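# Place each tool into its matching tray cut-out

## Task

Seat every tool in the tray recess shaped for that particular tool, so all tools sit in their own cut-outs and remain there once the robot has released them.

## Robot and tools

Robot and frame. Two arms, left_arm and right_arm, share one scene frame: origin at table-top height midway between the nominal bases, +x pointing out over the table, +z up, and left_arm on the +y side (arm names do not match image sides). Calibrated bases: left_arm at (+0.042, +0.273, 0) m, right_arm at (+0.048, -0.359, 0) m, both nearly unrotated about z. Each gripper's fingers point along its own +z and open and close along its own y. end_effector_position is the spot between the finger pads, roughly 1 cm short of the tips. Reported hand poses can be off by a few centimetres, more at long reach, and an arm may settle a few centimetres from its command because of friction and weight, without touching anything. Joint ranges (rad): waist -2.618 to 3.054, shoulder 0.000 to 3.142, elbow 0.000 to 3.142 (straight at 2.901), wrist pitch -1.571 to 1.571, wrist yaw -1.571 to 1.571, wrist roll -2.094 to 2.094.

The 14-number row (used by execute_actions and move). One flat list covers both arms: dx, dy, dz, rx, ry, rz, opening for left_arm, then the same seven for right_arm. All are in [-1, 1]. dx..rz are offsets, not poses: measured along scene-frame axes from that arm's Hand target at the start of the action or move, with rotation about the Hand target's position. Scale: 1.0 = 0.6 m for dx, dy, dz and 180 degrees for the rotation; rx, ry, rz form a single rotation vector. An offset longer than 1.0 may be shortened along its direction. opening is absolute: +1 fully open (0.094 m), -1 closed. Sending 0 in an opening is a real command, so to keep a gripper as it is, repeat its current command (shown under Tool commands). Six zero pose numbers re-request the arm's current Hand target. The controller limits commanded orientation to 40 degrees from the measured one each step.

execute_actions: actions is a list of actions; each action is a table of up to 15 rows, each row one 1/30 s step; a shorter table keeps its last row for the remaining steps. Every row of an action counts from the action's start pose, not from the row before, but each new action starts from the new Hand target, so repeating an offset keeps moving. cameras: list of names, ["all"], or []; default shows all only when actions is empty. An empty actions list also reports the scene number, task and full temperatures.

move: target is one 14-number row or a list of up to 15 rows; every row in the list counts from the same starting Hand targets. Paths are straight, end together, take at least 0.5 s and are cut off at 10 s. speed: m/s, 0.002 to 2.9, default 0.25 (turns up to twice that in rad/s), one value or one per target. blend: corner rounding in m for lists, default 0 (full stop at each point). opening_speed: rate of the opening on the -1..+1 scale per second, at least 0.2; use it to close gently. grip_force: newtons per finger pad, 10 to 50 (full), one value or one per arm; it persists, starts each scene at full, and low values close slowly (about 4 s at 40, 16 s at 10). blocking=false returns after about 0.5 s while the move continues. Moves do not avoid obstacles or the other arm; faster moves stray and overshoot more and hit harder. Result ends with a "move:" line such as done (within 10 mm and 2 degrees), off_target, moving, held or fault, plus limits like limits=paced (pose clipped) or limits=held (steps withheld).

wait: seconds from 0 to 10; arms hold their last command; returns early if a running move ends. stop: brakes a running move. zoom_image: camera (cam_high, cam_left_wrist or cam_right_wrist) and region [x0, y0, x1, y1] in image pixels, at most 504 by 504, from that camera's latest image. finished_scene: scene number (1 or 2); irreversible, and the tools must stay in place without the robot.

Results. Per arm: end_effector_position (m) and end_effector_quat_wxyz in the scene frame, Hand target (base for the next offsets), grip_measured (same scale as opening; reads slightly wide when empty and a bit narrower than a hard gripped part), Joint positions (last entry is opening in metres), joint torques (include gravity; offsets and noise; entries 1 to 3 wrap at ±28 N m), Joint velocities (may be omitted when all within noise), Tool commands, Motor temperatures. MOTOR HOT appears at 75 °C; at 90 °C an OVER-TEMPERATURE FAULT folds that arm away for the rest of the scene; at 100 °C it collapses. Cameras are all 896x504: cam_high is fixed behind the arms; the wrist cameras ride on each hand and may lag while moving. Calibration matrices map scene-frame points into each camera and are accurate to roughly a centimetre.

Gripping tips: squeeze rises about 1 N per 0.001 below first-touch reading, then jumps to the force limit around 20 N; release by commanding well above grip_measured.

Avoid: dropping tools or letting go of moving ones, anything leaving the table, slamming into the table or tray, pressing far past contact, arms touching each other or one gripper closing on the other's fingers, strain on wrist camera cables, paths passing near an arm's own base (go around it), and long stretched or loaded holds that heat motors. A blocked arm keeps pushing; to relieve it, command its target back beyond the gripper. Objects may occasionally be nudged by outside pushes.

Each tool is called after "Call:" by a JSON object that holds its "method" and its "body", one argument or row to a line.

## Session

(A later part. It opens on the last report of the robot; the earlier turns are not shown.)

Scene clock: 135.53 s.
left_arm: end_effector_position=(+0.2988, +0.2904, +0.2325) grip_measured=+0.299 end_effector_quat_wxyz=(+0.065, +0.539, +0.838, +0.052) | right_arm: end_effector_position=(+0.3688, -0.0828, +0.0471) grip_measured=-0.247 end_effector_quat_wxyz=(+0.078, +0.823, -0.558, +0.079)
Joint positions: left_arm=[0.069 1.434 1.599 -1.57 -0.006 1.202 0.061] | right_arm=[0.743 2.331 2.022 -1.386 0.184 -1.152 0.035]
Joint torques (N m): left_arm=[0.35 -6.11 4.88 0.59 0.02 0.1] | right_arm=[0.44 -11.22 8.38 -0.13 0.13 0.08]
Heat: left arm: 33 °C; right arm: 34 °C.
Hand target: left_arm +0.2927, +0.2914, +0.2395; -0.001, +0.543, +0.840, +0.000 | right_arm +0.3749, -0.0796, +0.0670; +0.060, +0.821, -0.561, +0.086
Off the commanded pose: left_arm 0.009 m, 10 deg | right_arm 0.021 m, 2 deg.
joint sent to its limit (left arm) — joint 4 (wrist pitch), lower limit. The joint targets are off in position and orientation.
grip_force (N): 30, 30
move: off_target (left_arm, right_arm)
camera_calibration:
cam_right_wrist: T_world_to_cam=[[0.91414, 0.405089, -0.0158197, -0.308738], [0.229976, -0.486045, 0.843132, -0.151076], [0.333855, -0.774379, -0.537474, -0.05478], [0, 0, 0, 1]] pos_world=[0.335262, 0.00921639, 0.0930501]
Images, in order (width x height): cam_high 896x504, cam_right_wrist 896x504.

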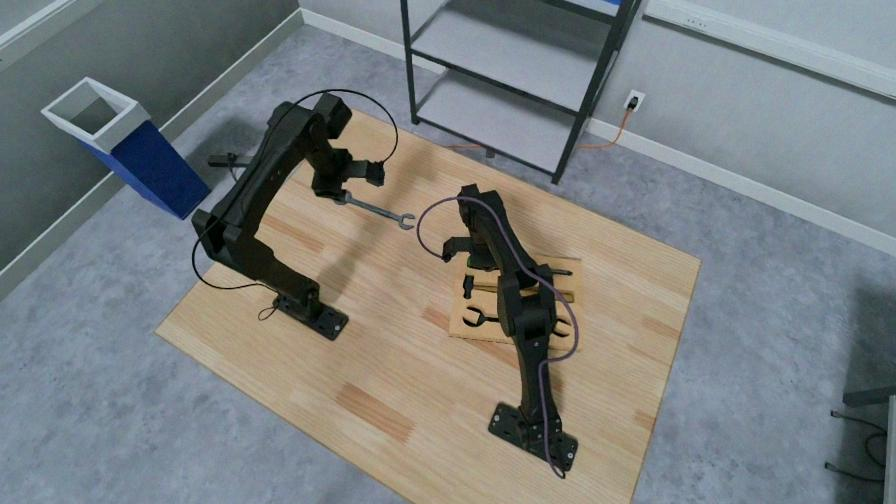

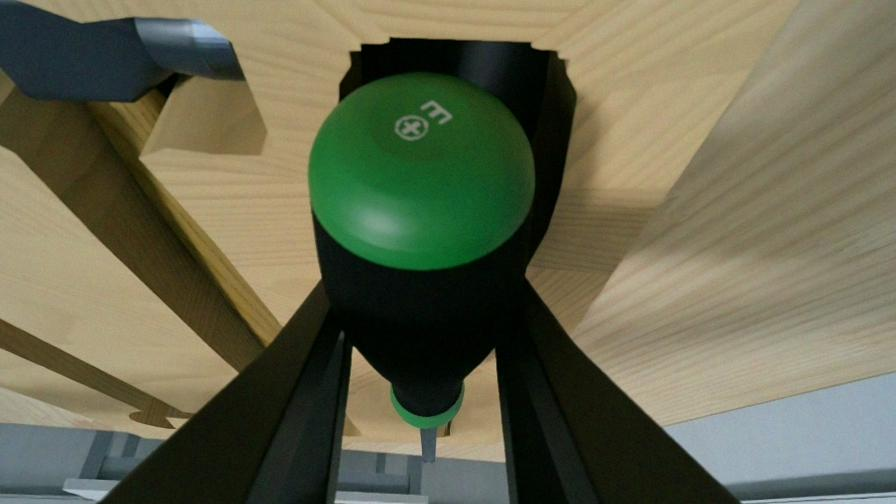

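Call:
{"method": "move", "body": {
  "target": [0,0,0,0,0,0,0.3,0.009,0.001,-0.004,0,0,0,-0.9],
  "cameras": ["cam_high","cam_right_wrist"],
  "speed": 0.12
}}

Call:
{"method": "zoom_image", "body": {
  "camera": "cam_high",
  "region": [440, 230, 600, 350]
}}

Scene clock: 137.50 s.
left_arm: end_effector_position=(+0.2988, +0.2904, +0.2325) grip_measured=+0.299 end_effector_quat_wxyz=(+0.065, +0.539, +0.838, +0.052) | right_arm: end_effector_position=(+0.3719, -0.0806, +0.0540) grip_measured=-0.247 end_effector_quat_wxyz=(+0.071, +0.822, -0.559, +0.080)
Joint positions: left_arm=[0.069 1.434 1.599 -1.57 -0.006 1.202 0.061] | right_arm=[0.742 2.331 2.051 -1.402 0.184 -1.152 0.035]
Joint torques (N m): left_arm=[0.35 -6.13 4.92 0.59 0.01 0.11] | right_arm=[-0.24 -9.68 8.39 -0.11 0.14 0]
Heat: left arm: 33 °C; right arm: 34 °C.
Hand target: left_arm +0.2927, +0.2914, +0.2395; -0.001, +0.543, +0.840, +0.000 | right_arm +0.3803, -0.0790, +0.0646; +0.060, +0.821, -0.561, +0.086
Off the commanded pose: left_arm 0.009 m, 10 deg | right_arm 0.014 m, 1 deg.
joint sent to its limit (left arm) — joint 4 (wrist pitch), lower limit. The joint targets are off in position and orientation.
grip_force (N): 30, 30
move: off_target (left_arm, right_arm)
camera_calibration:
cam_right_wrist: T_world_to_cam=[[0.914876, 0.403725, -0.0029458, -0.31341], [0.220974, -0.494613, 0.840553, -0.153794], [0.337895, -0.769652, -0.541722, -0.051281], [0, 0, 0, 1]] pos_world=[0.338043, 0.0109941, 0.100569]
Images, in order (width x height): cam_high 896x504, cam_right_wrist 896x504.

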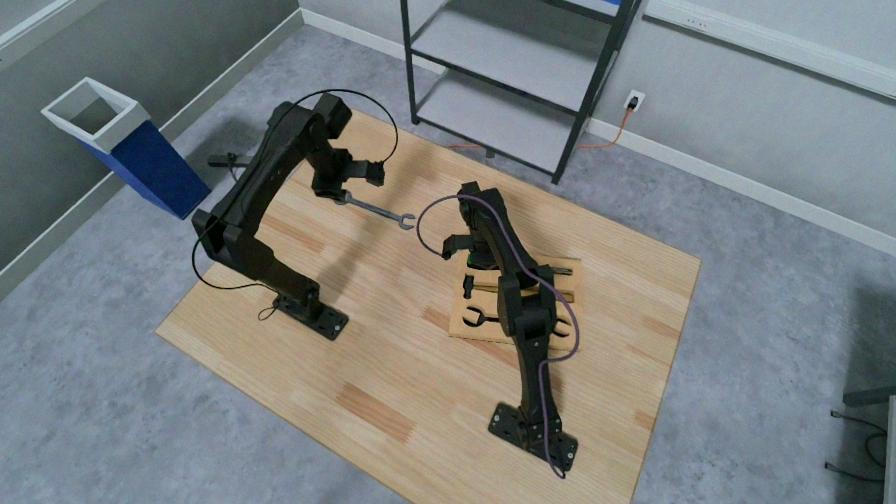

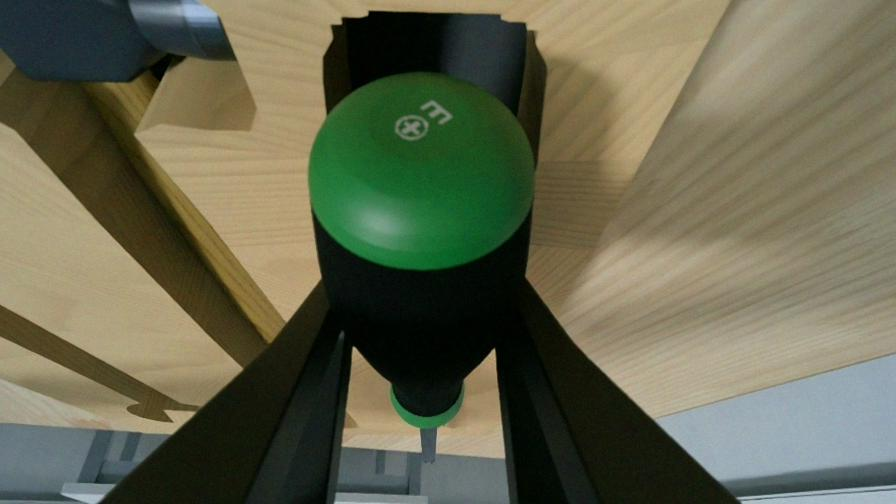

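Scaled by 3.150 from the camera's 896x504 image, which has a finer 1280x720 frame.

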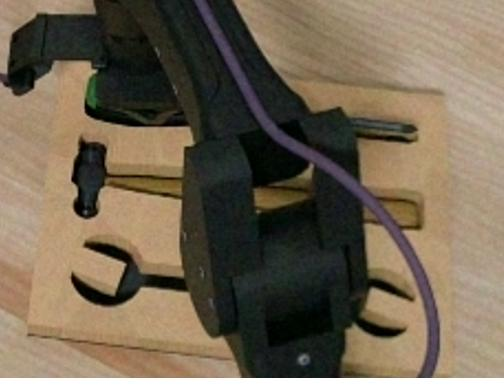

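Call:
{"method": "move", "body": {
  "target": [0,0,0,0,0,0,0.3,0.002,-0.001,-0.022,0,0,0,-0.9],
  "cameras": ["cam_high","cam_right_wrist"],
  "speed": 0.12
}}

Call:
{"method": "zoom_image", "body": {
  "camera": "cam_high",
  "region": [440, 230, 600, 350]
}}

Scene clock: 139.20 s.
left_arm: end_effector_position=(+0.2988, +0.2904, +0.2325) grip_measured=+0.299 end_effector_quat_wxyz=(+0.065, +0.539, +0.838, +0.052) | right_arm: end_effector_position=(+0.3757, -0.0768, +0.0535) grip_measured=-0.247 end_effector_quat_wxyz=(+0.061, +0.822, -0.560, +0.082)
Joint positions: left_arm=[0.069 1.434 1.599 -1.57 -0.006 1.202 0.061] | right_arm=[0.742 2.331 2.051 -1.38 0.184 -1.152 0.035]
Joint torques (N m): left_arm=[0.35 -6.02 4.92 0.59 0 0.11] | right_arm=[-0.46 -9.33 5.14 0.18 0.14 -0.03]
Motor temperatures (°C): left_arm=[22 31 33 30 23 22 22] | right_arm=[22 28 34 30 25 23 22]
Heat: left arm: 33 °C; right arm: 34 °C.
Hand target: left_arm +0.2927, +0.2914, +0.2395; -0.001, +0.543, +0.840, +0.000 | right_arm +0.3815, -0.0796, +0.0514; +0.060, +0.821, -0.561, +0.086
Off the commanded pose: left_arm 0.009 m, 10 deg | right_arm 0.007 m, 0 deg.
joint sent to its limit (left arm) — joint 4 (wrist pitch), lower limit. The joint targets are off in position and orientation.
grip_force (N): 30, 30
move: off_target (left_arm)
camera_calibration:
cam_right_wrist: T_world_to_cam=[[0.914726, 0.403713, 0.0170699, -0.319419], [0.208299, -0.507317, 0.836207, -0.148291], [0.346247, -0.761345, -0.548149, -0.0520967], [0, 0, 0, 1]] pos_world=[0.341108, 0.0140595, 0.100898]
Images, in order (width x height): cam_high 896x504, cam_right_wrist 896x504.

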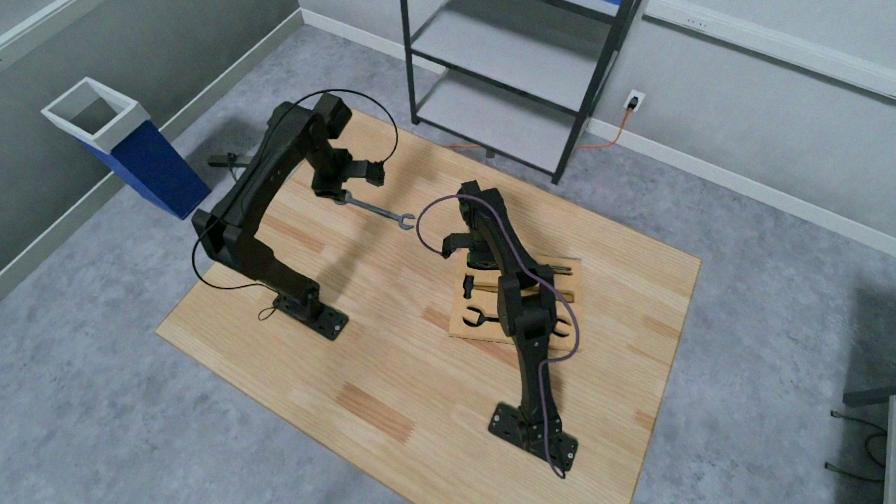

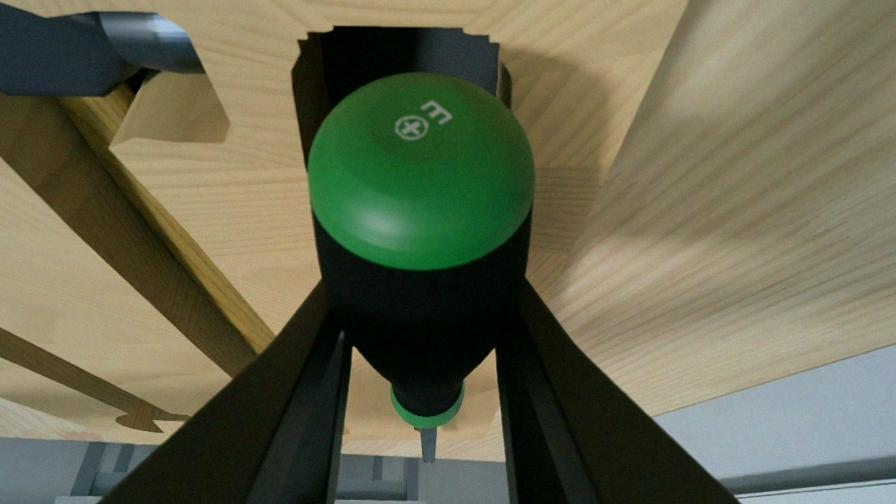

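Scaled by 3.150 from the camera's 896x504 image, which has a finer 1280x720 frame.

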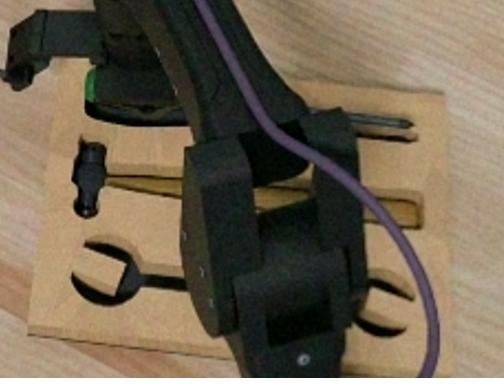

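Call:
{"method": "move", "body": {
  "target": [0,0,0,0,0,0,0.3,-0.009,-0.008,-0.022,0,0,0,-0.9],
  "cameras": ["cam_high","cam_right_wrist"],
  "speed": 0.12
}}

Call:
{"method": "zoom_image", "body": {
  "camera": "cam_high",
  "region": [440, 230, 600, 350]
}}

Scene clock: 140.73 s.
left_arm: end_effector_position=(+0.2988, +0.2904, +0.2325) grip_measured=+0.299 end_effector_quat_wxyz=(+0.065, +0.539, +0.838, +0.052) | right_arm: end_effector_position=(+0.3722, -0.0781, +0.0430) grip_measured=-0.248 end_effector_quat_wxyz=(+0.059, +0.823, -0.559, +0.082)
Joint positions: left_arm=[0.069 1.434 1.599 -1.57 -0.006 1.202 0.061] | right_arm=[0.745 2.315 1.983 -1.327 0.183 -1.152 0.035]
Joint torques (N m): left_arm=[0.32 -6.15 4.79 0.57 0.02 0.1] | right_arm=[-0.49 -10.26 2.71 0.35 0.14 -0.02]
Heat: left arm: 33 °C; right arm: 34 °C.
Hand target: left_arm +0.2927, +0.2914, +0.2395; -0.001, +0.543, +0.840, +0.000 | right_arm +0.3761, -0.0844, +0.0382; +0.060, +0.821, -0.561, +0.086
Off the commanded pose: left_arm 0.009 m, 10 deg | right_arm 0.009 m, 1 deg.
joint sent to its limit (left arm) — joint 4 (wrist pitch), lower limit. The joint targets are off in position and orientation.
grip_force (N): 30, 30
move: off_target (left_arm)
camera_calibration:
cam_right_wrist: T_world_to_cam=[[0.913566, 0.406293, 0.017958, -0.314879], [0.209762, -0.508568, 0.83508, -0.140112], [0.34842, -0.759134, -0.549835, -0.0581216], [0, 0, 0, 1]] pos_world=[0.337303, 0.0125547, 0.0907019]
Images, in order (width x height): cam_high 896x504, cam_right_wrist 896x504.

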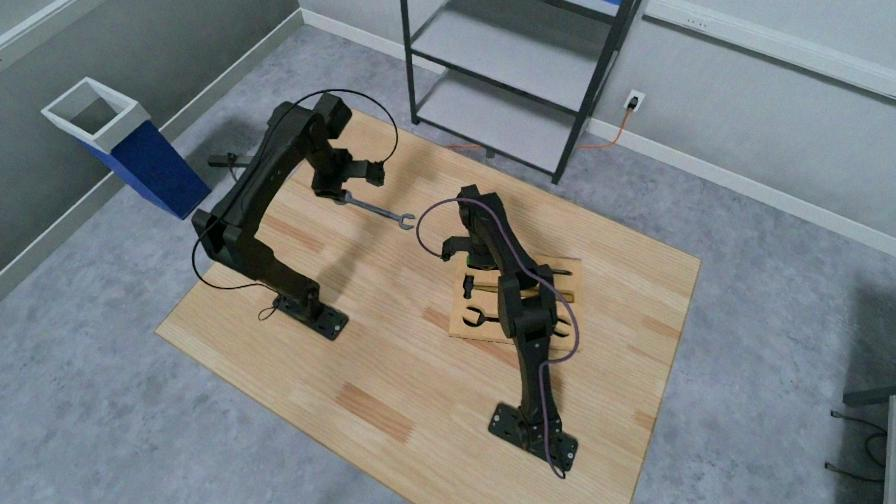

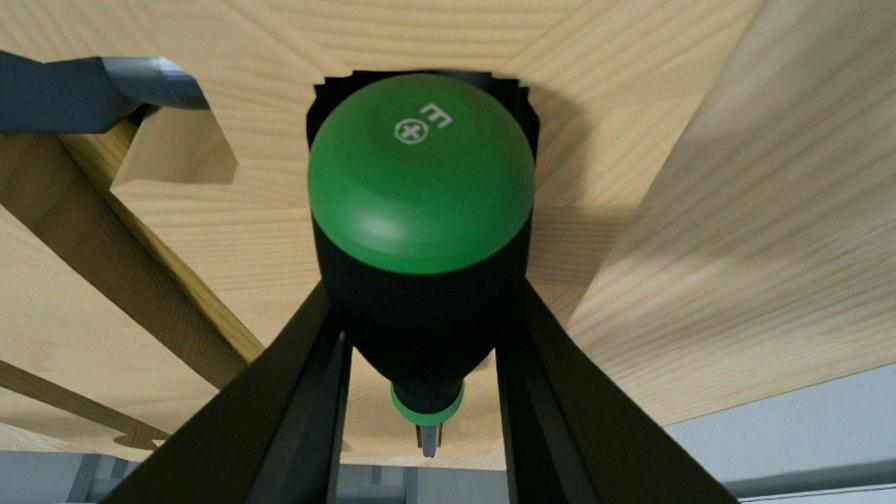

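Scaled by 3.150 from the camera's 896x504 image, which has a finer 1280x720 frame.

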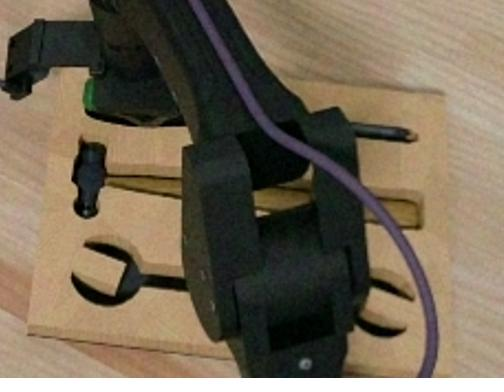

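Call:
{"method": "move", "body": {
  "target": [
    [0,0,0,0,0,0,0.3,0.001,-0.007,-0.004,0,0,0,-0.9],
    [0,0,0,0,0,0,0.3,0.001,-0.007,-0.004,0,0,0,-0.1]
  ],
  "cameras": ["cam_high","cam_right_wrist"],
  "speed": 0.08,
  "opening_speed": 0.6
}}

Call:
{"method": "zoom_image", "body": {
  "camera": "cam_high",
  "region": [440, 230, 600, 350]
}}

Scene clock: 144.33 s.
left_arm: end_effector_position=(+0.2988, +0.2904, +0.2325) grip_measured=+0.299 end_effector_quat_wxyz=(+0.065, +0.539, +0.838, +0.052) | right_arm: end_effector_position=(+0.3751, -0.0769, +0.0433) grip_measured=-0.103 end_effector_quat_wxyz=(+0.047, +0.823, -0.560, +0.086)
Joint positions: left_arm=[0.069 1.434 1.599 -1.57 -0.006 1.202 0.061] | right_arm=[0.743 2.299 1.957 -1.291 0.186 -1.154 0.042]
Joint torques (N m): left_arm=[0.34 -6.17 4.85 0.59 0.01 0.11] | right_arm=[-0.96 -9.81 2.65 0.23 0.11 -0.08]
Heat: left arm: 33 °C; right arm: 34 °C.
Hand target: left_arm +0.2927, +0.2914, +0.2395; -0.001, +0.543, +0.840, +0.000 | right_arm +0.3767, -0.0886, +0.0358; +0.060, +0.821, -0.561, +0.086
Off the commanded pose: left_arm 0.009 m, 10 deg | right_arm 0.014 m, 1 deg.
joint sent to its limit (left arm) — joint 4 (wrist pitch), lower limit. The joint targets are off in position and orientation.
grip_force (N): 30, 30
move: off_target (left_arm, right_arm); target 2's new opening was sent with right_arm's hand 0.013 m and 1 deg from that target
camera_calibration:
cam_right_wrist: T_world_to_cam=[[0.912878, 0.405956, 0.0430546, -0.318933], [0.192941, -0.521985, 0.830846, -0.134876], [0.359761, -0.750154, -0.554834, -0.0613902], [0, 0, 0, 1]] pos_world=[0.339256, 0.0130173, 0.0917316]
Images, in order (width x height): cam_high 896x504, cam_right_wrist 896x504.

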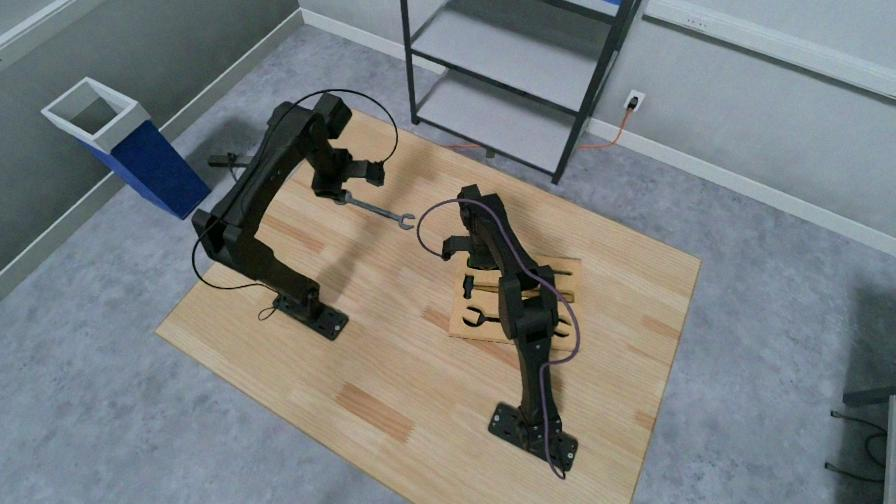

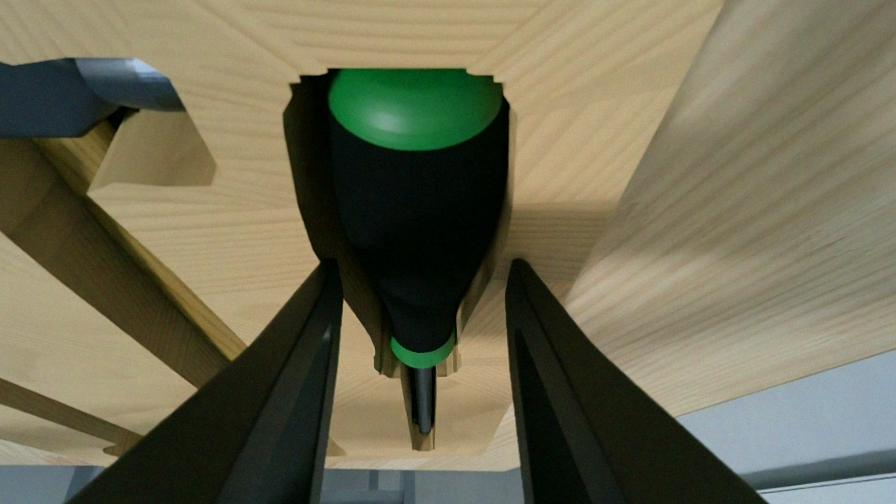

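Scaled by 3.150 from the camera's 896x504 image, which has a finer 1280x720 frame.

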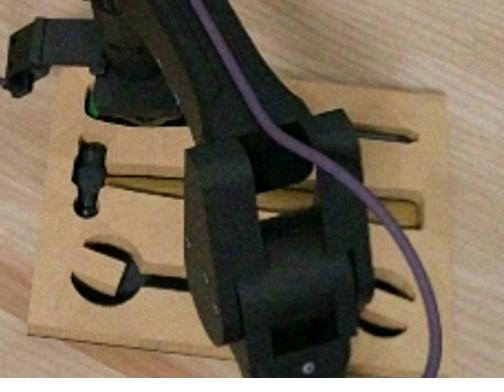

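Call:
{"method": "move", "body": {
  "target": [
    [0.08,0.05,-0.05,0,0,0.45,-0.2,0,0,0.15,0,0,0,-0.1],
    [0.155,0.093,-0.2,0,0,0.908,-0.2,-0.1,-0.4,0.25,0,0,0,0.3]
  ],
  "blend": [0.03,0],
  "cameras": ["all"]
}}

Call:
{"method": "zoom_image", "body": {
  "camera": "cam_high",
  "region": [440, 230, 600, 350]
}}

Scene clock: 153.67 s.
left_arm: end_effector_position=(+0.3834, +0.3419, +0.1247) grip_measured=-0.199 end_effector_quat_wxyz=(+0.003, +0.743, -0.669, +0.002) | right_arm: end_effector_position=(+0.3208, -0.3270, +0.1808) grip_measured=+0.298 end_effector_quat_wxyz=(+0.064, +0.817, -0.568, +0.077)
Joint positions: left_arm=[0.21 1.865 1.641 -1.349 0.007 -1.476 0.038] | right_arm=[0.202 1.584 1.523 -1.505 0.201 -1.683 0.061]
Joint torques (N m): left_arm=[0.69 -6.48 5.12 0.5 0.03 -0.14] | right_arm=[-0.27 -7.01 4.14 0.25 0.13 -0.09]
Heat: left arm: 33 °C; right arm: 33 °C.
Hand target: left_arm +0.3857, +0.3472, +0.1195; +0.001, +0.753, -0.659, +0.001 | right_arm +0.3167, -0.3286, +0.1858; +0.060, +0.821, -0.561, +0.086
Off the commanded pose: left_arm 0.008 m, 2 deg | right_arm 0.007 m, 1 deg.
grip_force (N): 30, 30
move: done
camera_calibration:
cam_left_wrist: T_world_to_cam=[[0.987839, 0.149271, 0.0434937, -0.440877], [0.0738216, -0.696502, 0.713748, 0.136493], [0.136835, -0.701857, -0.699051, 0.37932], [0, 0, 0, 1]] pos_world=[0.373535, 0.427106, 0.186918]
cam_right_wrist: T_world_to_cam=[[0.922406, 0.38614, 0.00789818, -0.176935], [0.207, -0.511537, 0.833955, -0.370841], [0.326063, -0.76761, -0.551776, -0.148729], [0, 0, 0, 1]] pos_world=[0.288465, -0.235544, 0.228597]

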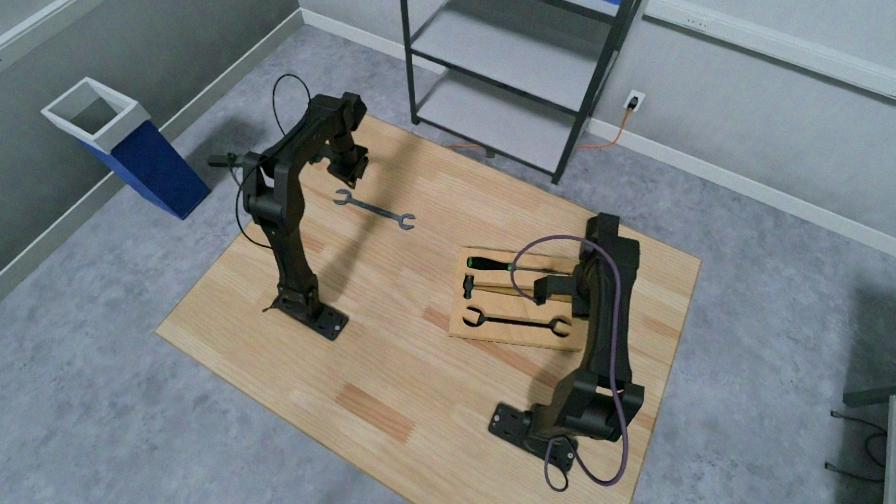

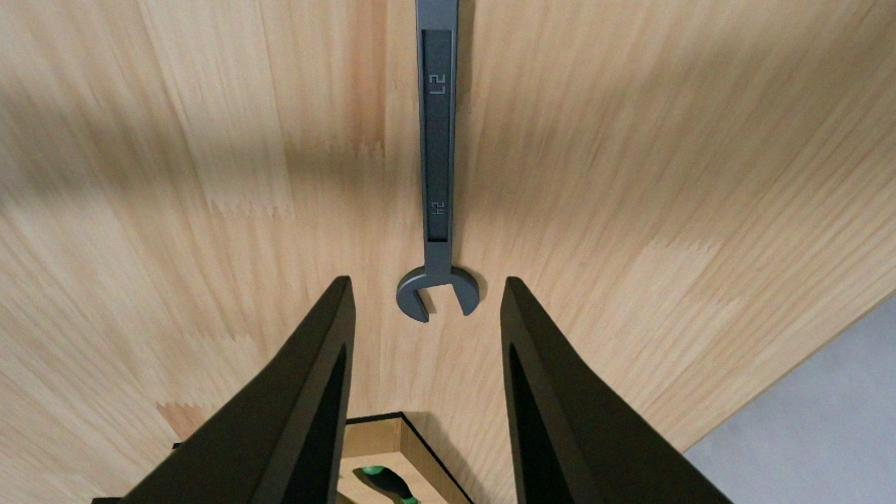

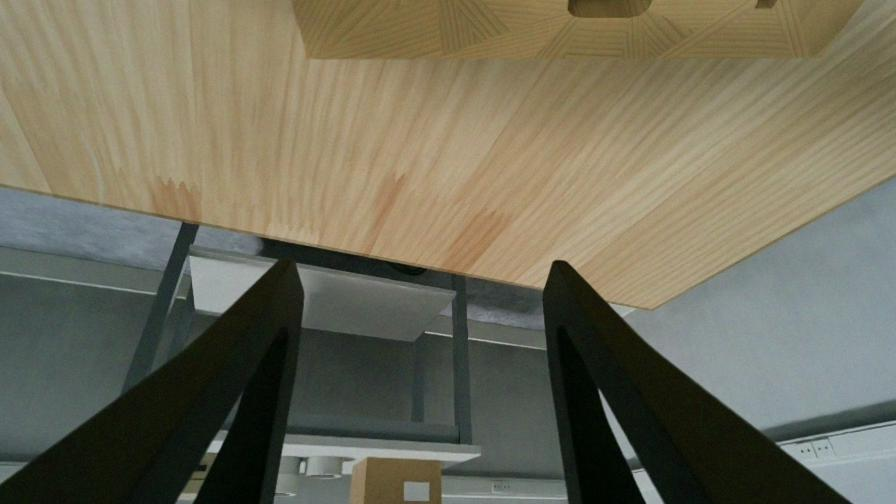

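Scaled by 3.150 from the camera's 896x504 image, which has a finer 1280x720 frame.

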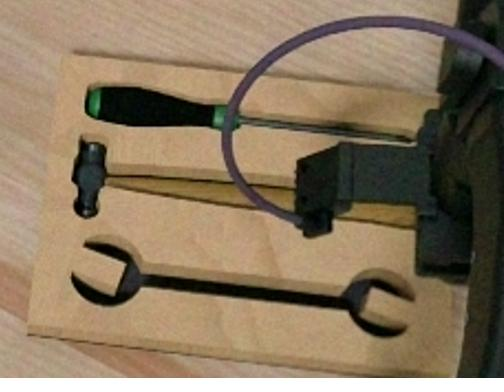

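Call:
{"method": "move", "body": {
  "target": [
    [0.007,0.003,-0.185,0,0,0,-0.2,0,0,0,0,0,0,0.3],
    [0.007,0.003,-0.185,0,0,0,-0.95,0,0,0,0,0,0,0.3]
  ],
  "cameras": ["cam_left_wrist"],
  "speed": 0.12,
  "grip_force": 45,
  "opening_speed": 0.8
}}

Scene clock: 157.57 s.
left_arm: end_effector_position=(+0.3884, +0.3418, +0.0123) grip_measured=-0.670 end_effector_quat_wxyz=(+0.005, +0.742, -0.670, +0.001) | right_arm: end_effector_position=(+0.3208, -0.3275, +0.1808) grip_measured=+0.298 end_effector_quat_wxyz=(+0.064, +0.817, -0.568, +0.077)
Joint positions: left_arm=[0.207 1.971 1.328 -0.934 0.007 -1.476 0.016] | right_arm=[0.2 1.584 1.523 -1.505 0.201 -1.683 0.061]
Joint torques (N m): left_arm=[0.83 -7.01 5.09 0.5 0.01 -0.11] | right_arm=[-0.23 -7.01 4.14 0.25 0.14 -0.09]
Heat: left arm: 33 °C; right arm: 33 °C.
Hand target: left_arm +0.3899, +0.3490, +0.0085; +0.001, +0.753, -0.659, +0.001 | right_arm +0.3167, -0.3286, +0.1858; +0.060, +0.821, -0.561, +0.086
Off the commanded pose: left_arm 0.008 m, 2 deg | right_arm 0.007 m, 1 deg.
grip_force (N): 45, 45
move: done
camera_calibration:
cam_left_wrist: T_world_to_cam=[[0.988475, 0.146299, 0.0389038, -0.440152], [0.0749205, -0.696082, 0.714042, 0.215686], [0.131544, -0.702899, -0.699021, 0.302431], [0, 0, 0, 1]] pos_world=[0.379137, 0.427107, 0.0745197]
Images, in order (width x height): cam_left_wrist 896x504.

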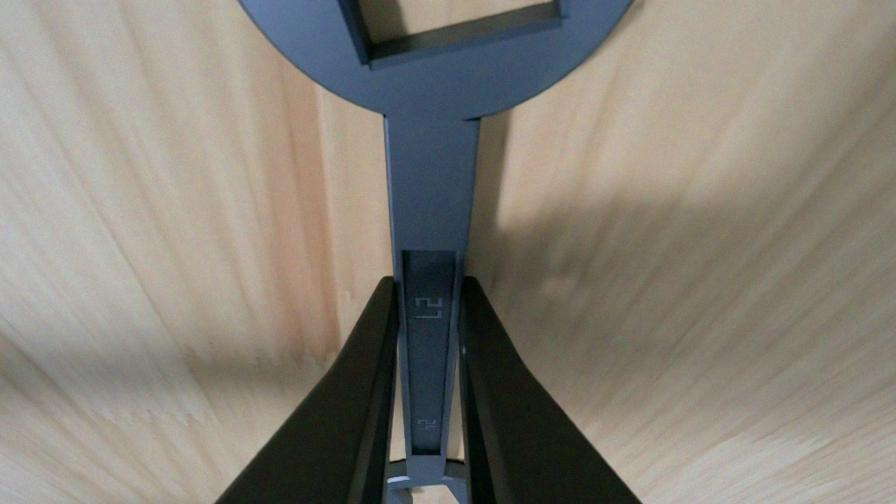

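Call:
{"method": "move", "body": {
  "target": [
    [0,0,0.3,0,0,0,-0.95,0,0,0,0,0,0,0.3],
    [0,-0.2,0.3,0.033,-0.4995,-0.033,-0.95,0,0,0,0,0,0,0.3],
    [-0.0165,-0.448,0.22,0.033,-0.4995,-0.033,-0.95,0,0,0,0,0,0,0.3]
  ],
  "cameras": ["all"],
  "speed": 0.3,
  "blend": [0.03,0.03,0]
}}

Scene clock: 165.80 s.
left_arm: end_effector_position=(+0.3685, +0.0824, +0.1032) grip_measured=-0.670 end_effector_quat_wxyz=(+0.486, -0.490, +0.567, -0.449) | right_arm: end_effector_position=(+0.3208, -0.3275, +0.1808) grip_measured=+0.298 end_effector_quat_wxyz=(+0.064, +0.817, -0.568, +0.077)
Joint positions: left_arm=[-0.891 1.799 0.343 1.264 -0.859 -1.605 0.015] | right_arm=[0.2 1.584 1.523 -1.505 0.201 -1.683 0.061]
Joint torques (N m): left_arm=[0.68 -4.56 6.72 2.89 -0.39 0.09] | right_arm=[-0.23 -7.01 4.12 0.25 0.13 -0.09]
Heat: left arm: 33 °C; right arm: 33 °C.
Hand target: left_arm +0.3800, +0.0802, +0.1405; +0.500, -0.500, +0.500, -0.501 | right_arm +0.3167, -0.3286, +0.1858; +0.060, +0.821, -0.561, +0.086
Off the commanded pose: left_arm 0.039 m, 10 deg | right_arm 0.007 m, 1 deg.
grip_force (N): 45, 45
move: off_target (left_arm)
camera_calibration:
cam_left_wrist: T_world_to_cam=[[0.0771563, -0.0706081, 0.994516, -0.13094], [-0.735546, -0.677415, 0.0089702, 0.341597], [0.673067, -0.732204, -0.104202, -0.0723343], [0, 0, 0, 1]] pos_world=[0.310049, 0.169194, 0.11962]
cam_right_wrist: T_world_to_cam=[[0.922987, 0.38475, 0.00785586, -0.177361], [0.206264, -0.511838, 0.833953, -0.370925], [0.324885, -0.768107, -0.55178, -0.148846], [0, 0, 0, 1]] pos_world=[0.288568, -0.235944, 0.228597]

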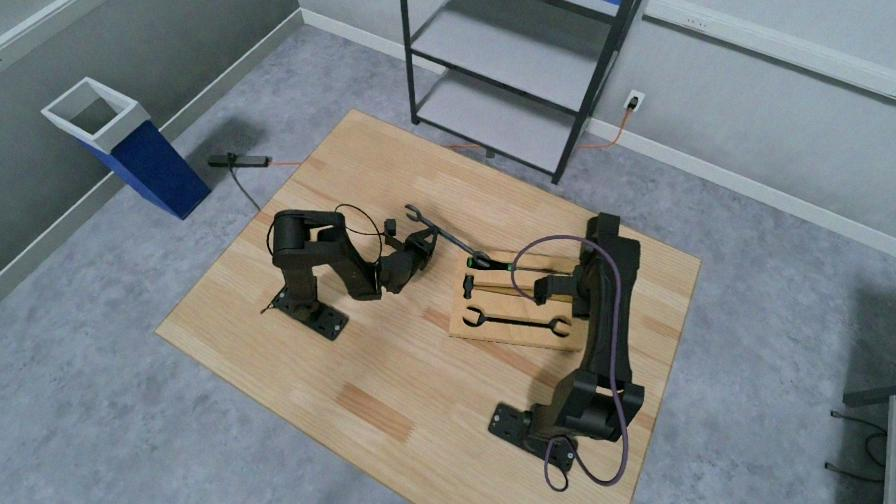

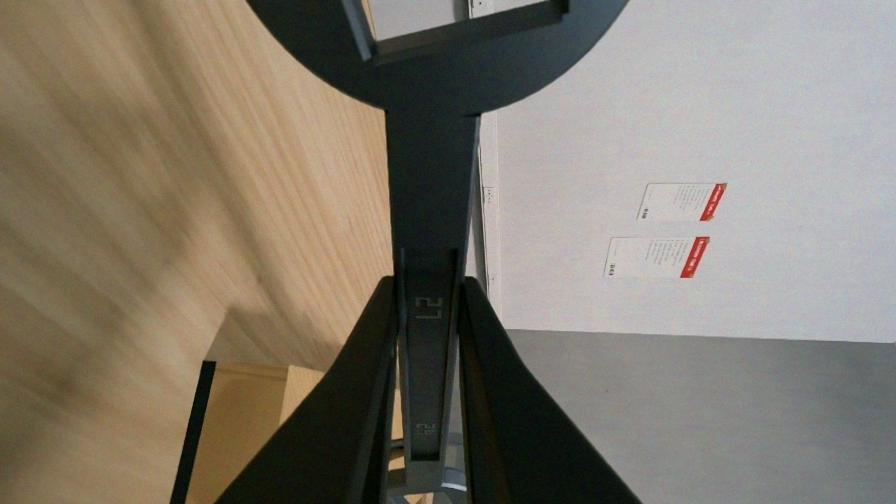

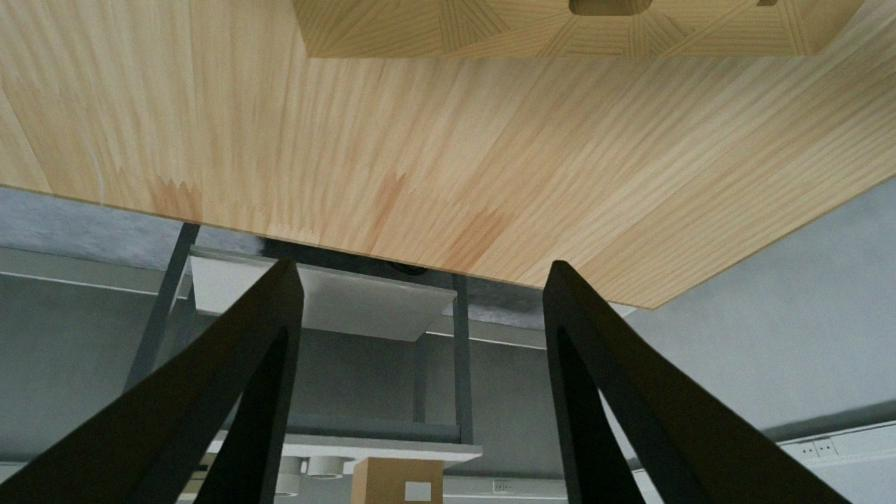

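Call:
{"method": "move", "body": {
  "target": [0.217,-0.133,0.083,0,0,0,-0.95,0.172,0.0,0.03,0.066,-0.038,-0.561,0.0],
  "cameras": ["cam_high","cam_right_wrist"]
}}

Scene clock: 174.67 s.
left_arm: end_effector_position=(+0.4982, +0.0007, +0.1662) grip_measured=-0.670 end_effector_quat_wxyz=(+0.493, -0.497, +0.528, -0.481) | right_arm: end_effector_position=(+0.4156, -0.3318, +0.1940) grip_measured=+0.003 end_effector_quat_wxyz=(+0.038, -0.094, +0.995, -0.008)
Joint positions: left_arm=[-0.765 2.02 1.007 0.943 -0.756 -1.576 0.015] | right_arm=[0.036 1.918 1.988 -1.564 0.016 -0.109 0.047]
Joint torques (N m): left_arm=[0.72 -8.28 10.28 1.81 0 0.11] | right_arm=[-0.47 -6.84 8.12 0.25 -0.08 0.1]
Motor temperatures (°C): left_arm=[22 30 34 36 23 22 22] | right_arm=[22 26 34 29 25 23 21]
Heat: left arm: 36 °C; right arm: 34 °C.
Hand target: left_arm +0.5102, +0.0004, +0.1903; +0.500, -0.500, +0.500, -0.501 | right_arm +0.4199, -0.3286, +0.2038; +0.000, -0.087, +0.996, +0.000
Off the commanded pose: left_arm 0.027 m, 4 deg | right_arm 0.011 m, 5 deg.
joint sent to its limit (right arm) — joint 4 (wrist pitch), lower limit. The joint targets are off in position and orientation.
grip_force (N): 45, 45
move: off_target (left_arm, right_arm)
camera_calibration:
cam_right_wrist: T_world_to_cam=[[0.218215, -0.974138, 0.0586312, -0.431123], [-0.746502, -0.127922, 0.652971, 0.15475], [-0.628583, -0.186256, -0.75511, 0.453101], [0, 0, 0, 1]] pos_world=[0.49441, -0.315784, 0.266371]
Images, in order (width x height): cam_high 896x504, cam_right_wrist 896x504.

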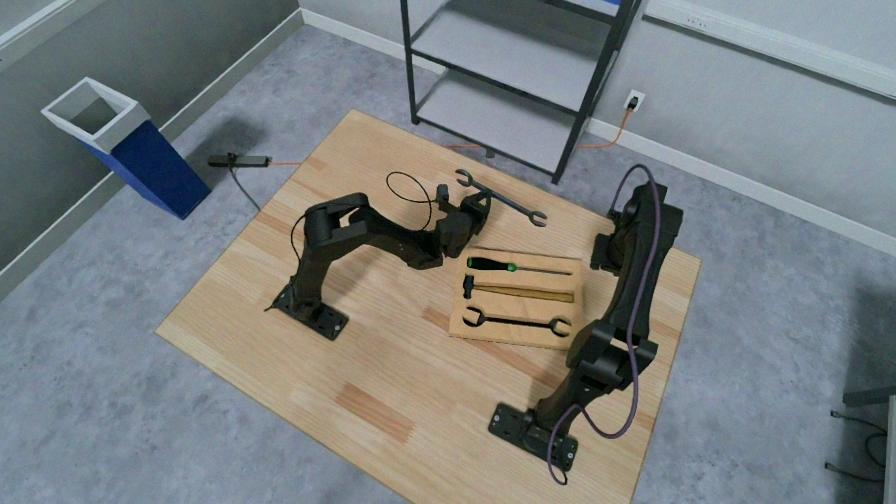

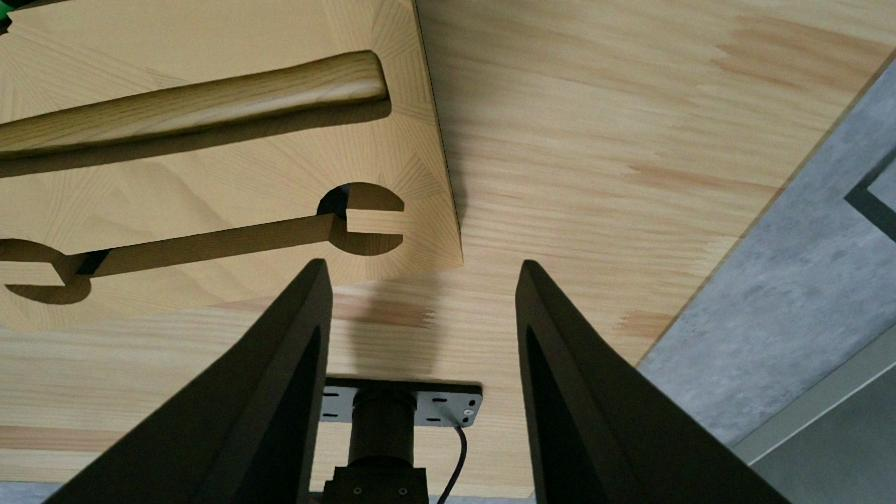

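Call:
{"method": "move", "body": {
  "target": [0,0,-0.045,0,0,0,-0.95,0.133,0.2,0.03,0,0,-0.544,0.0],
  "cameras": ["cam_high","cam_right_wrist"]
}}

Scene clock: 181.37 s.
left_arm: end_effector_position=(+0.4997, -0.0007, +0.1327) grip_measured=-0.670 end_effector_quat_wxyz=(+0.492, -0.496, +0.551, -0.456) | right_arm: end_effector_position=(+0.4975, -0.2111, +0.2141) grip_measured=+0.003 end_effector_quat_wxyz=(+0.069, +0.683, +0.716, +0.130)
Joint positions: left_arm=[-0.765 2.088 1.007 0.943 -0.756 -1.576 0.015] | right_arm=[0.272 2.237 2.528 -1.566 -0.001 1.839 0.047]
Joint torques (N m): left_arm=[0.59 -8.4 7.71 2.61 -0.03 0.04] | right_arm=[0.03 -8.5 7.72 0.59 -0.02 0.09]
Heat: left arm: 37 °C; right arm: 35 °C.
Hand target: left_arm +0.5102, +0.0004, +0.1633; +0.500, -0.500, +0.500, -0.501 | right_arm +0.4997, -0.2086, +0.2218; +0.000, +0.694, +0.720, +0.000
Off the commanded pose: left_arm 0.032 m, 8 deg | right_arm 0.008 m, 17 deg.
joint sent to its limit (right arm) — joint 4 (wrist pitch), lower limit. The joint targets are off in position and orientation.
grip_force (N): 45, 45
move: off_target (left_arm, right_arm)
camera_calibration:
cam_right_wrist: T_world_to_cam=[[-0.964916, -0.0729358, -0.252224, 0.512782], [-0.239454, 0.638491, 0.73143, 0.11093], [0.107695, 0.766165, -0.633556, 0.351002], [0, 0, 0, 1]] pos_world=[0.483553, -0.302353, 0.270578]
Images, in order (width x height): cam_high 896x504, cam_right_wrist 896x504.

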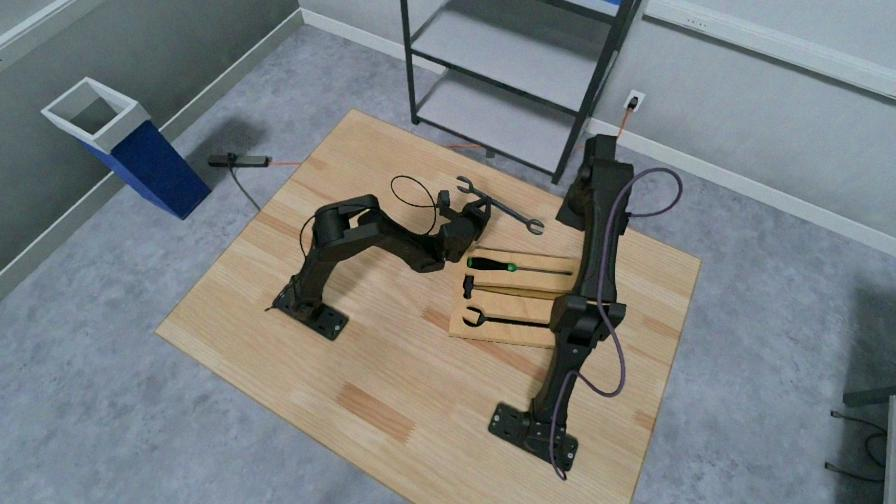

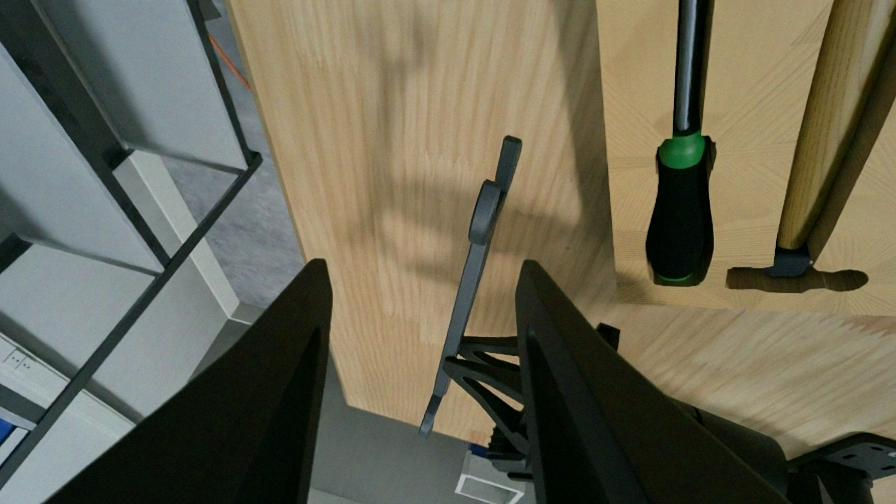

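Call:
{"method": "move", "body": {
  "target": [-0.03,0,0.01,0,-0.083,0.07,-0.95,0.0,0.0,-0.01,0,0,0.044,0.0],
  "cameras": ["cam_left_wrist","cam_right_wrist"]
}}

Scene clock: 185.77 s.
left_arm: end_effector_position=(+0.4921, +0.0067, +0.1363) grip_measured=-0.670 end_effector_quat_wxyz=(+0.601, -0.495, +0.447, -0.440) | right_arm: end_effector_position=(+0.4981, -0.2107, +0.2107) grip_measured=+0.003 end_effector_quat_wxyz=(+0.071, +0.644, +0.752, +0.125)
Joint positions: left_arm=[-0.827 2.322 1.098 1.44 -1.031 -1.283 0.015] | right_arm=[0.269 2.245 2.528 -1.566 -0.01 1.73 0.047]
Joint torques (N m): left_arm=[-0.16 -9.25 8.39 2.59 0.12 0.11] | right_arm=[-0.05 -8.58 7.15 0.58 0.02 -0.07]
Heat: left arm: 38 °C; right arm: 35 °C.
Hand target: left_arm +0.4922, +0.0004, +0.1693; +0.612, -0.482, +0.373, -0.504 | right_arm +0.4997, -0.2086, +0.2158; +0.000, +0.643, +0.766, +0.000
Off the commanded pose: left_arm 0.034 m, 11 deg | right_arm 0.006 m, 17 deg.
joint sent to its limit (left arm) — joint 4 (wrist pitch), upper limit. The joint targets are off in position and orientation.
joint sent to its limit (right arm) — joint 4 (wrist pitch), lower limit. The joint targets are off in position and orientation.
grip_force (N): 45, 45
move: off_target (left_arm, right_arm)
camera_calibration:
cam_left_wrist: T_world_to_cam=[[-0.139827, -0.088187, 0.986241, -0.0707237], [-0.539149, -0.828648, -0.150535, 0.307], [0.830522, -0.552779, 0.0683212, -0.309641], [0, 0, 0, 1]] pos_world=[0.412793, 0.0769951, 0.13712]
cam_right_wrist: T_world_to_cam=[[-0.95179, -0.178508, -0.249459, 0.483132], [-0.305413, 0.627286, 0.716404, 0.147035], [0.0285979, 0.758055, -0.651564, 0.389871], [0, 0, 0, 1]] pos_world=[0.493598, -0.301534, 0.269211]
Images, in order (width x height): cam_left_wrist 896x504, cam_right_wrist 896x504.

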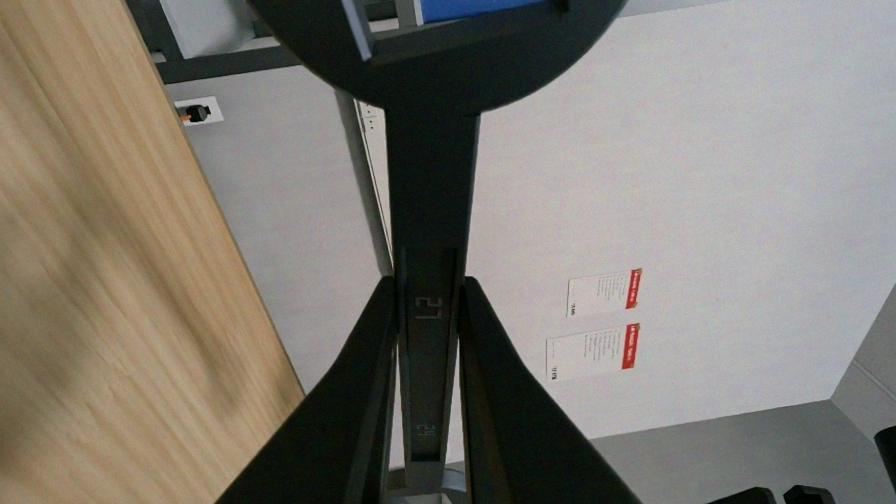

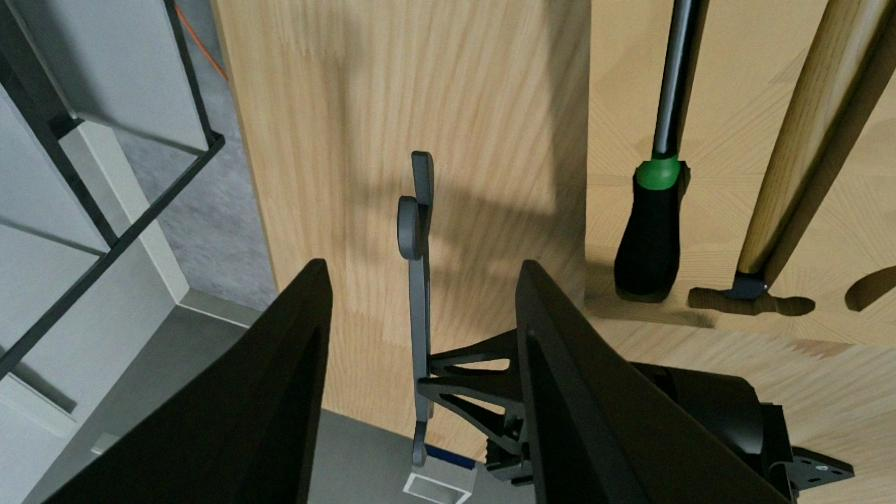

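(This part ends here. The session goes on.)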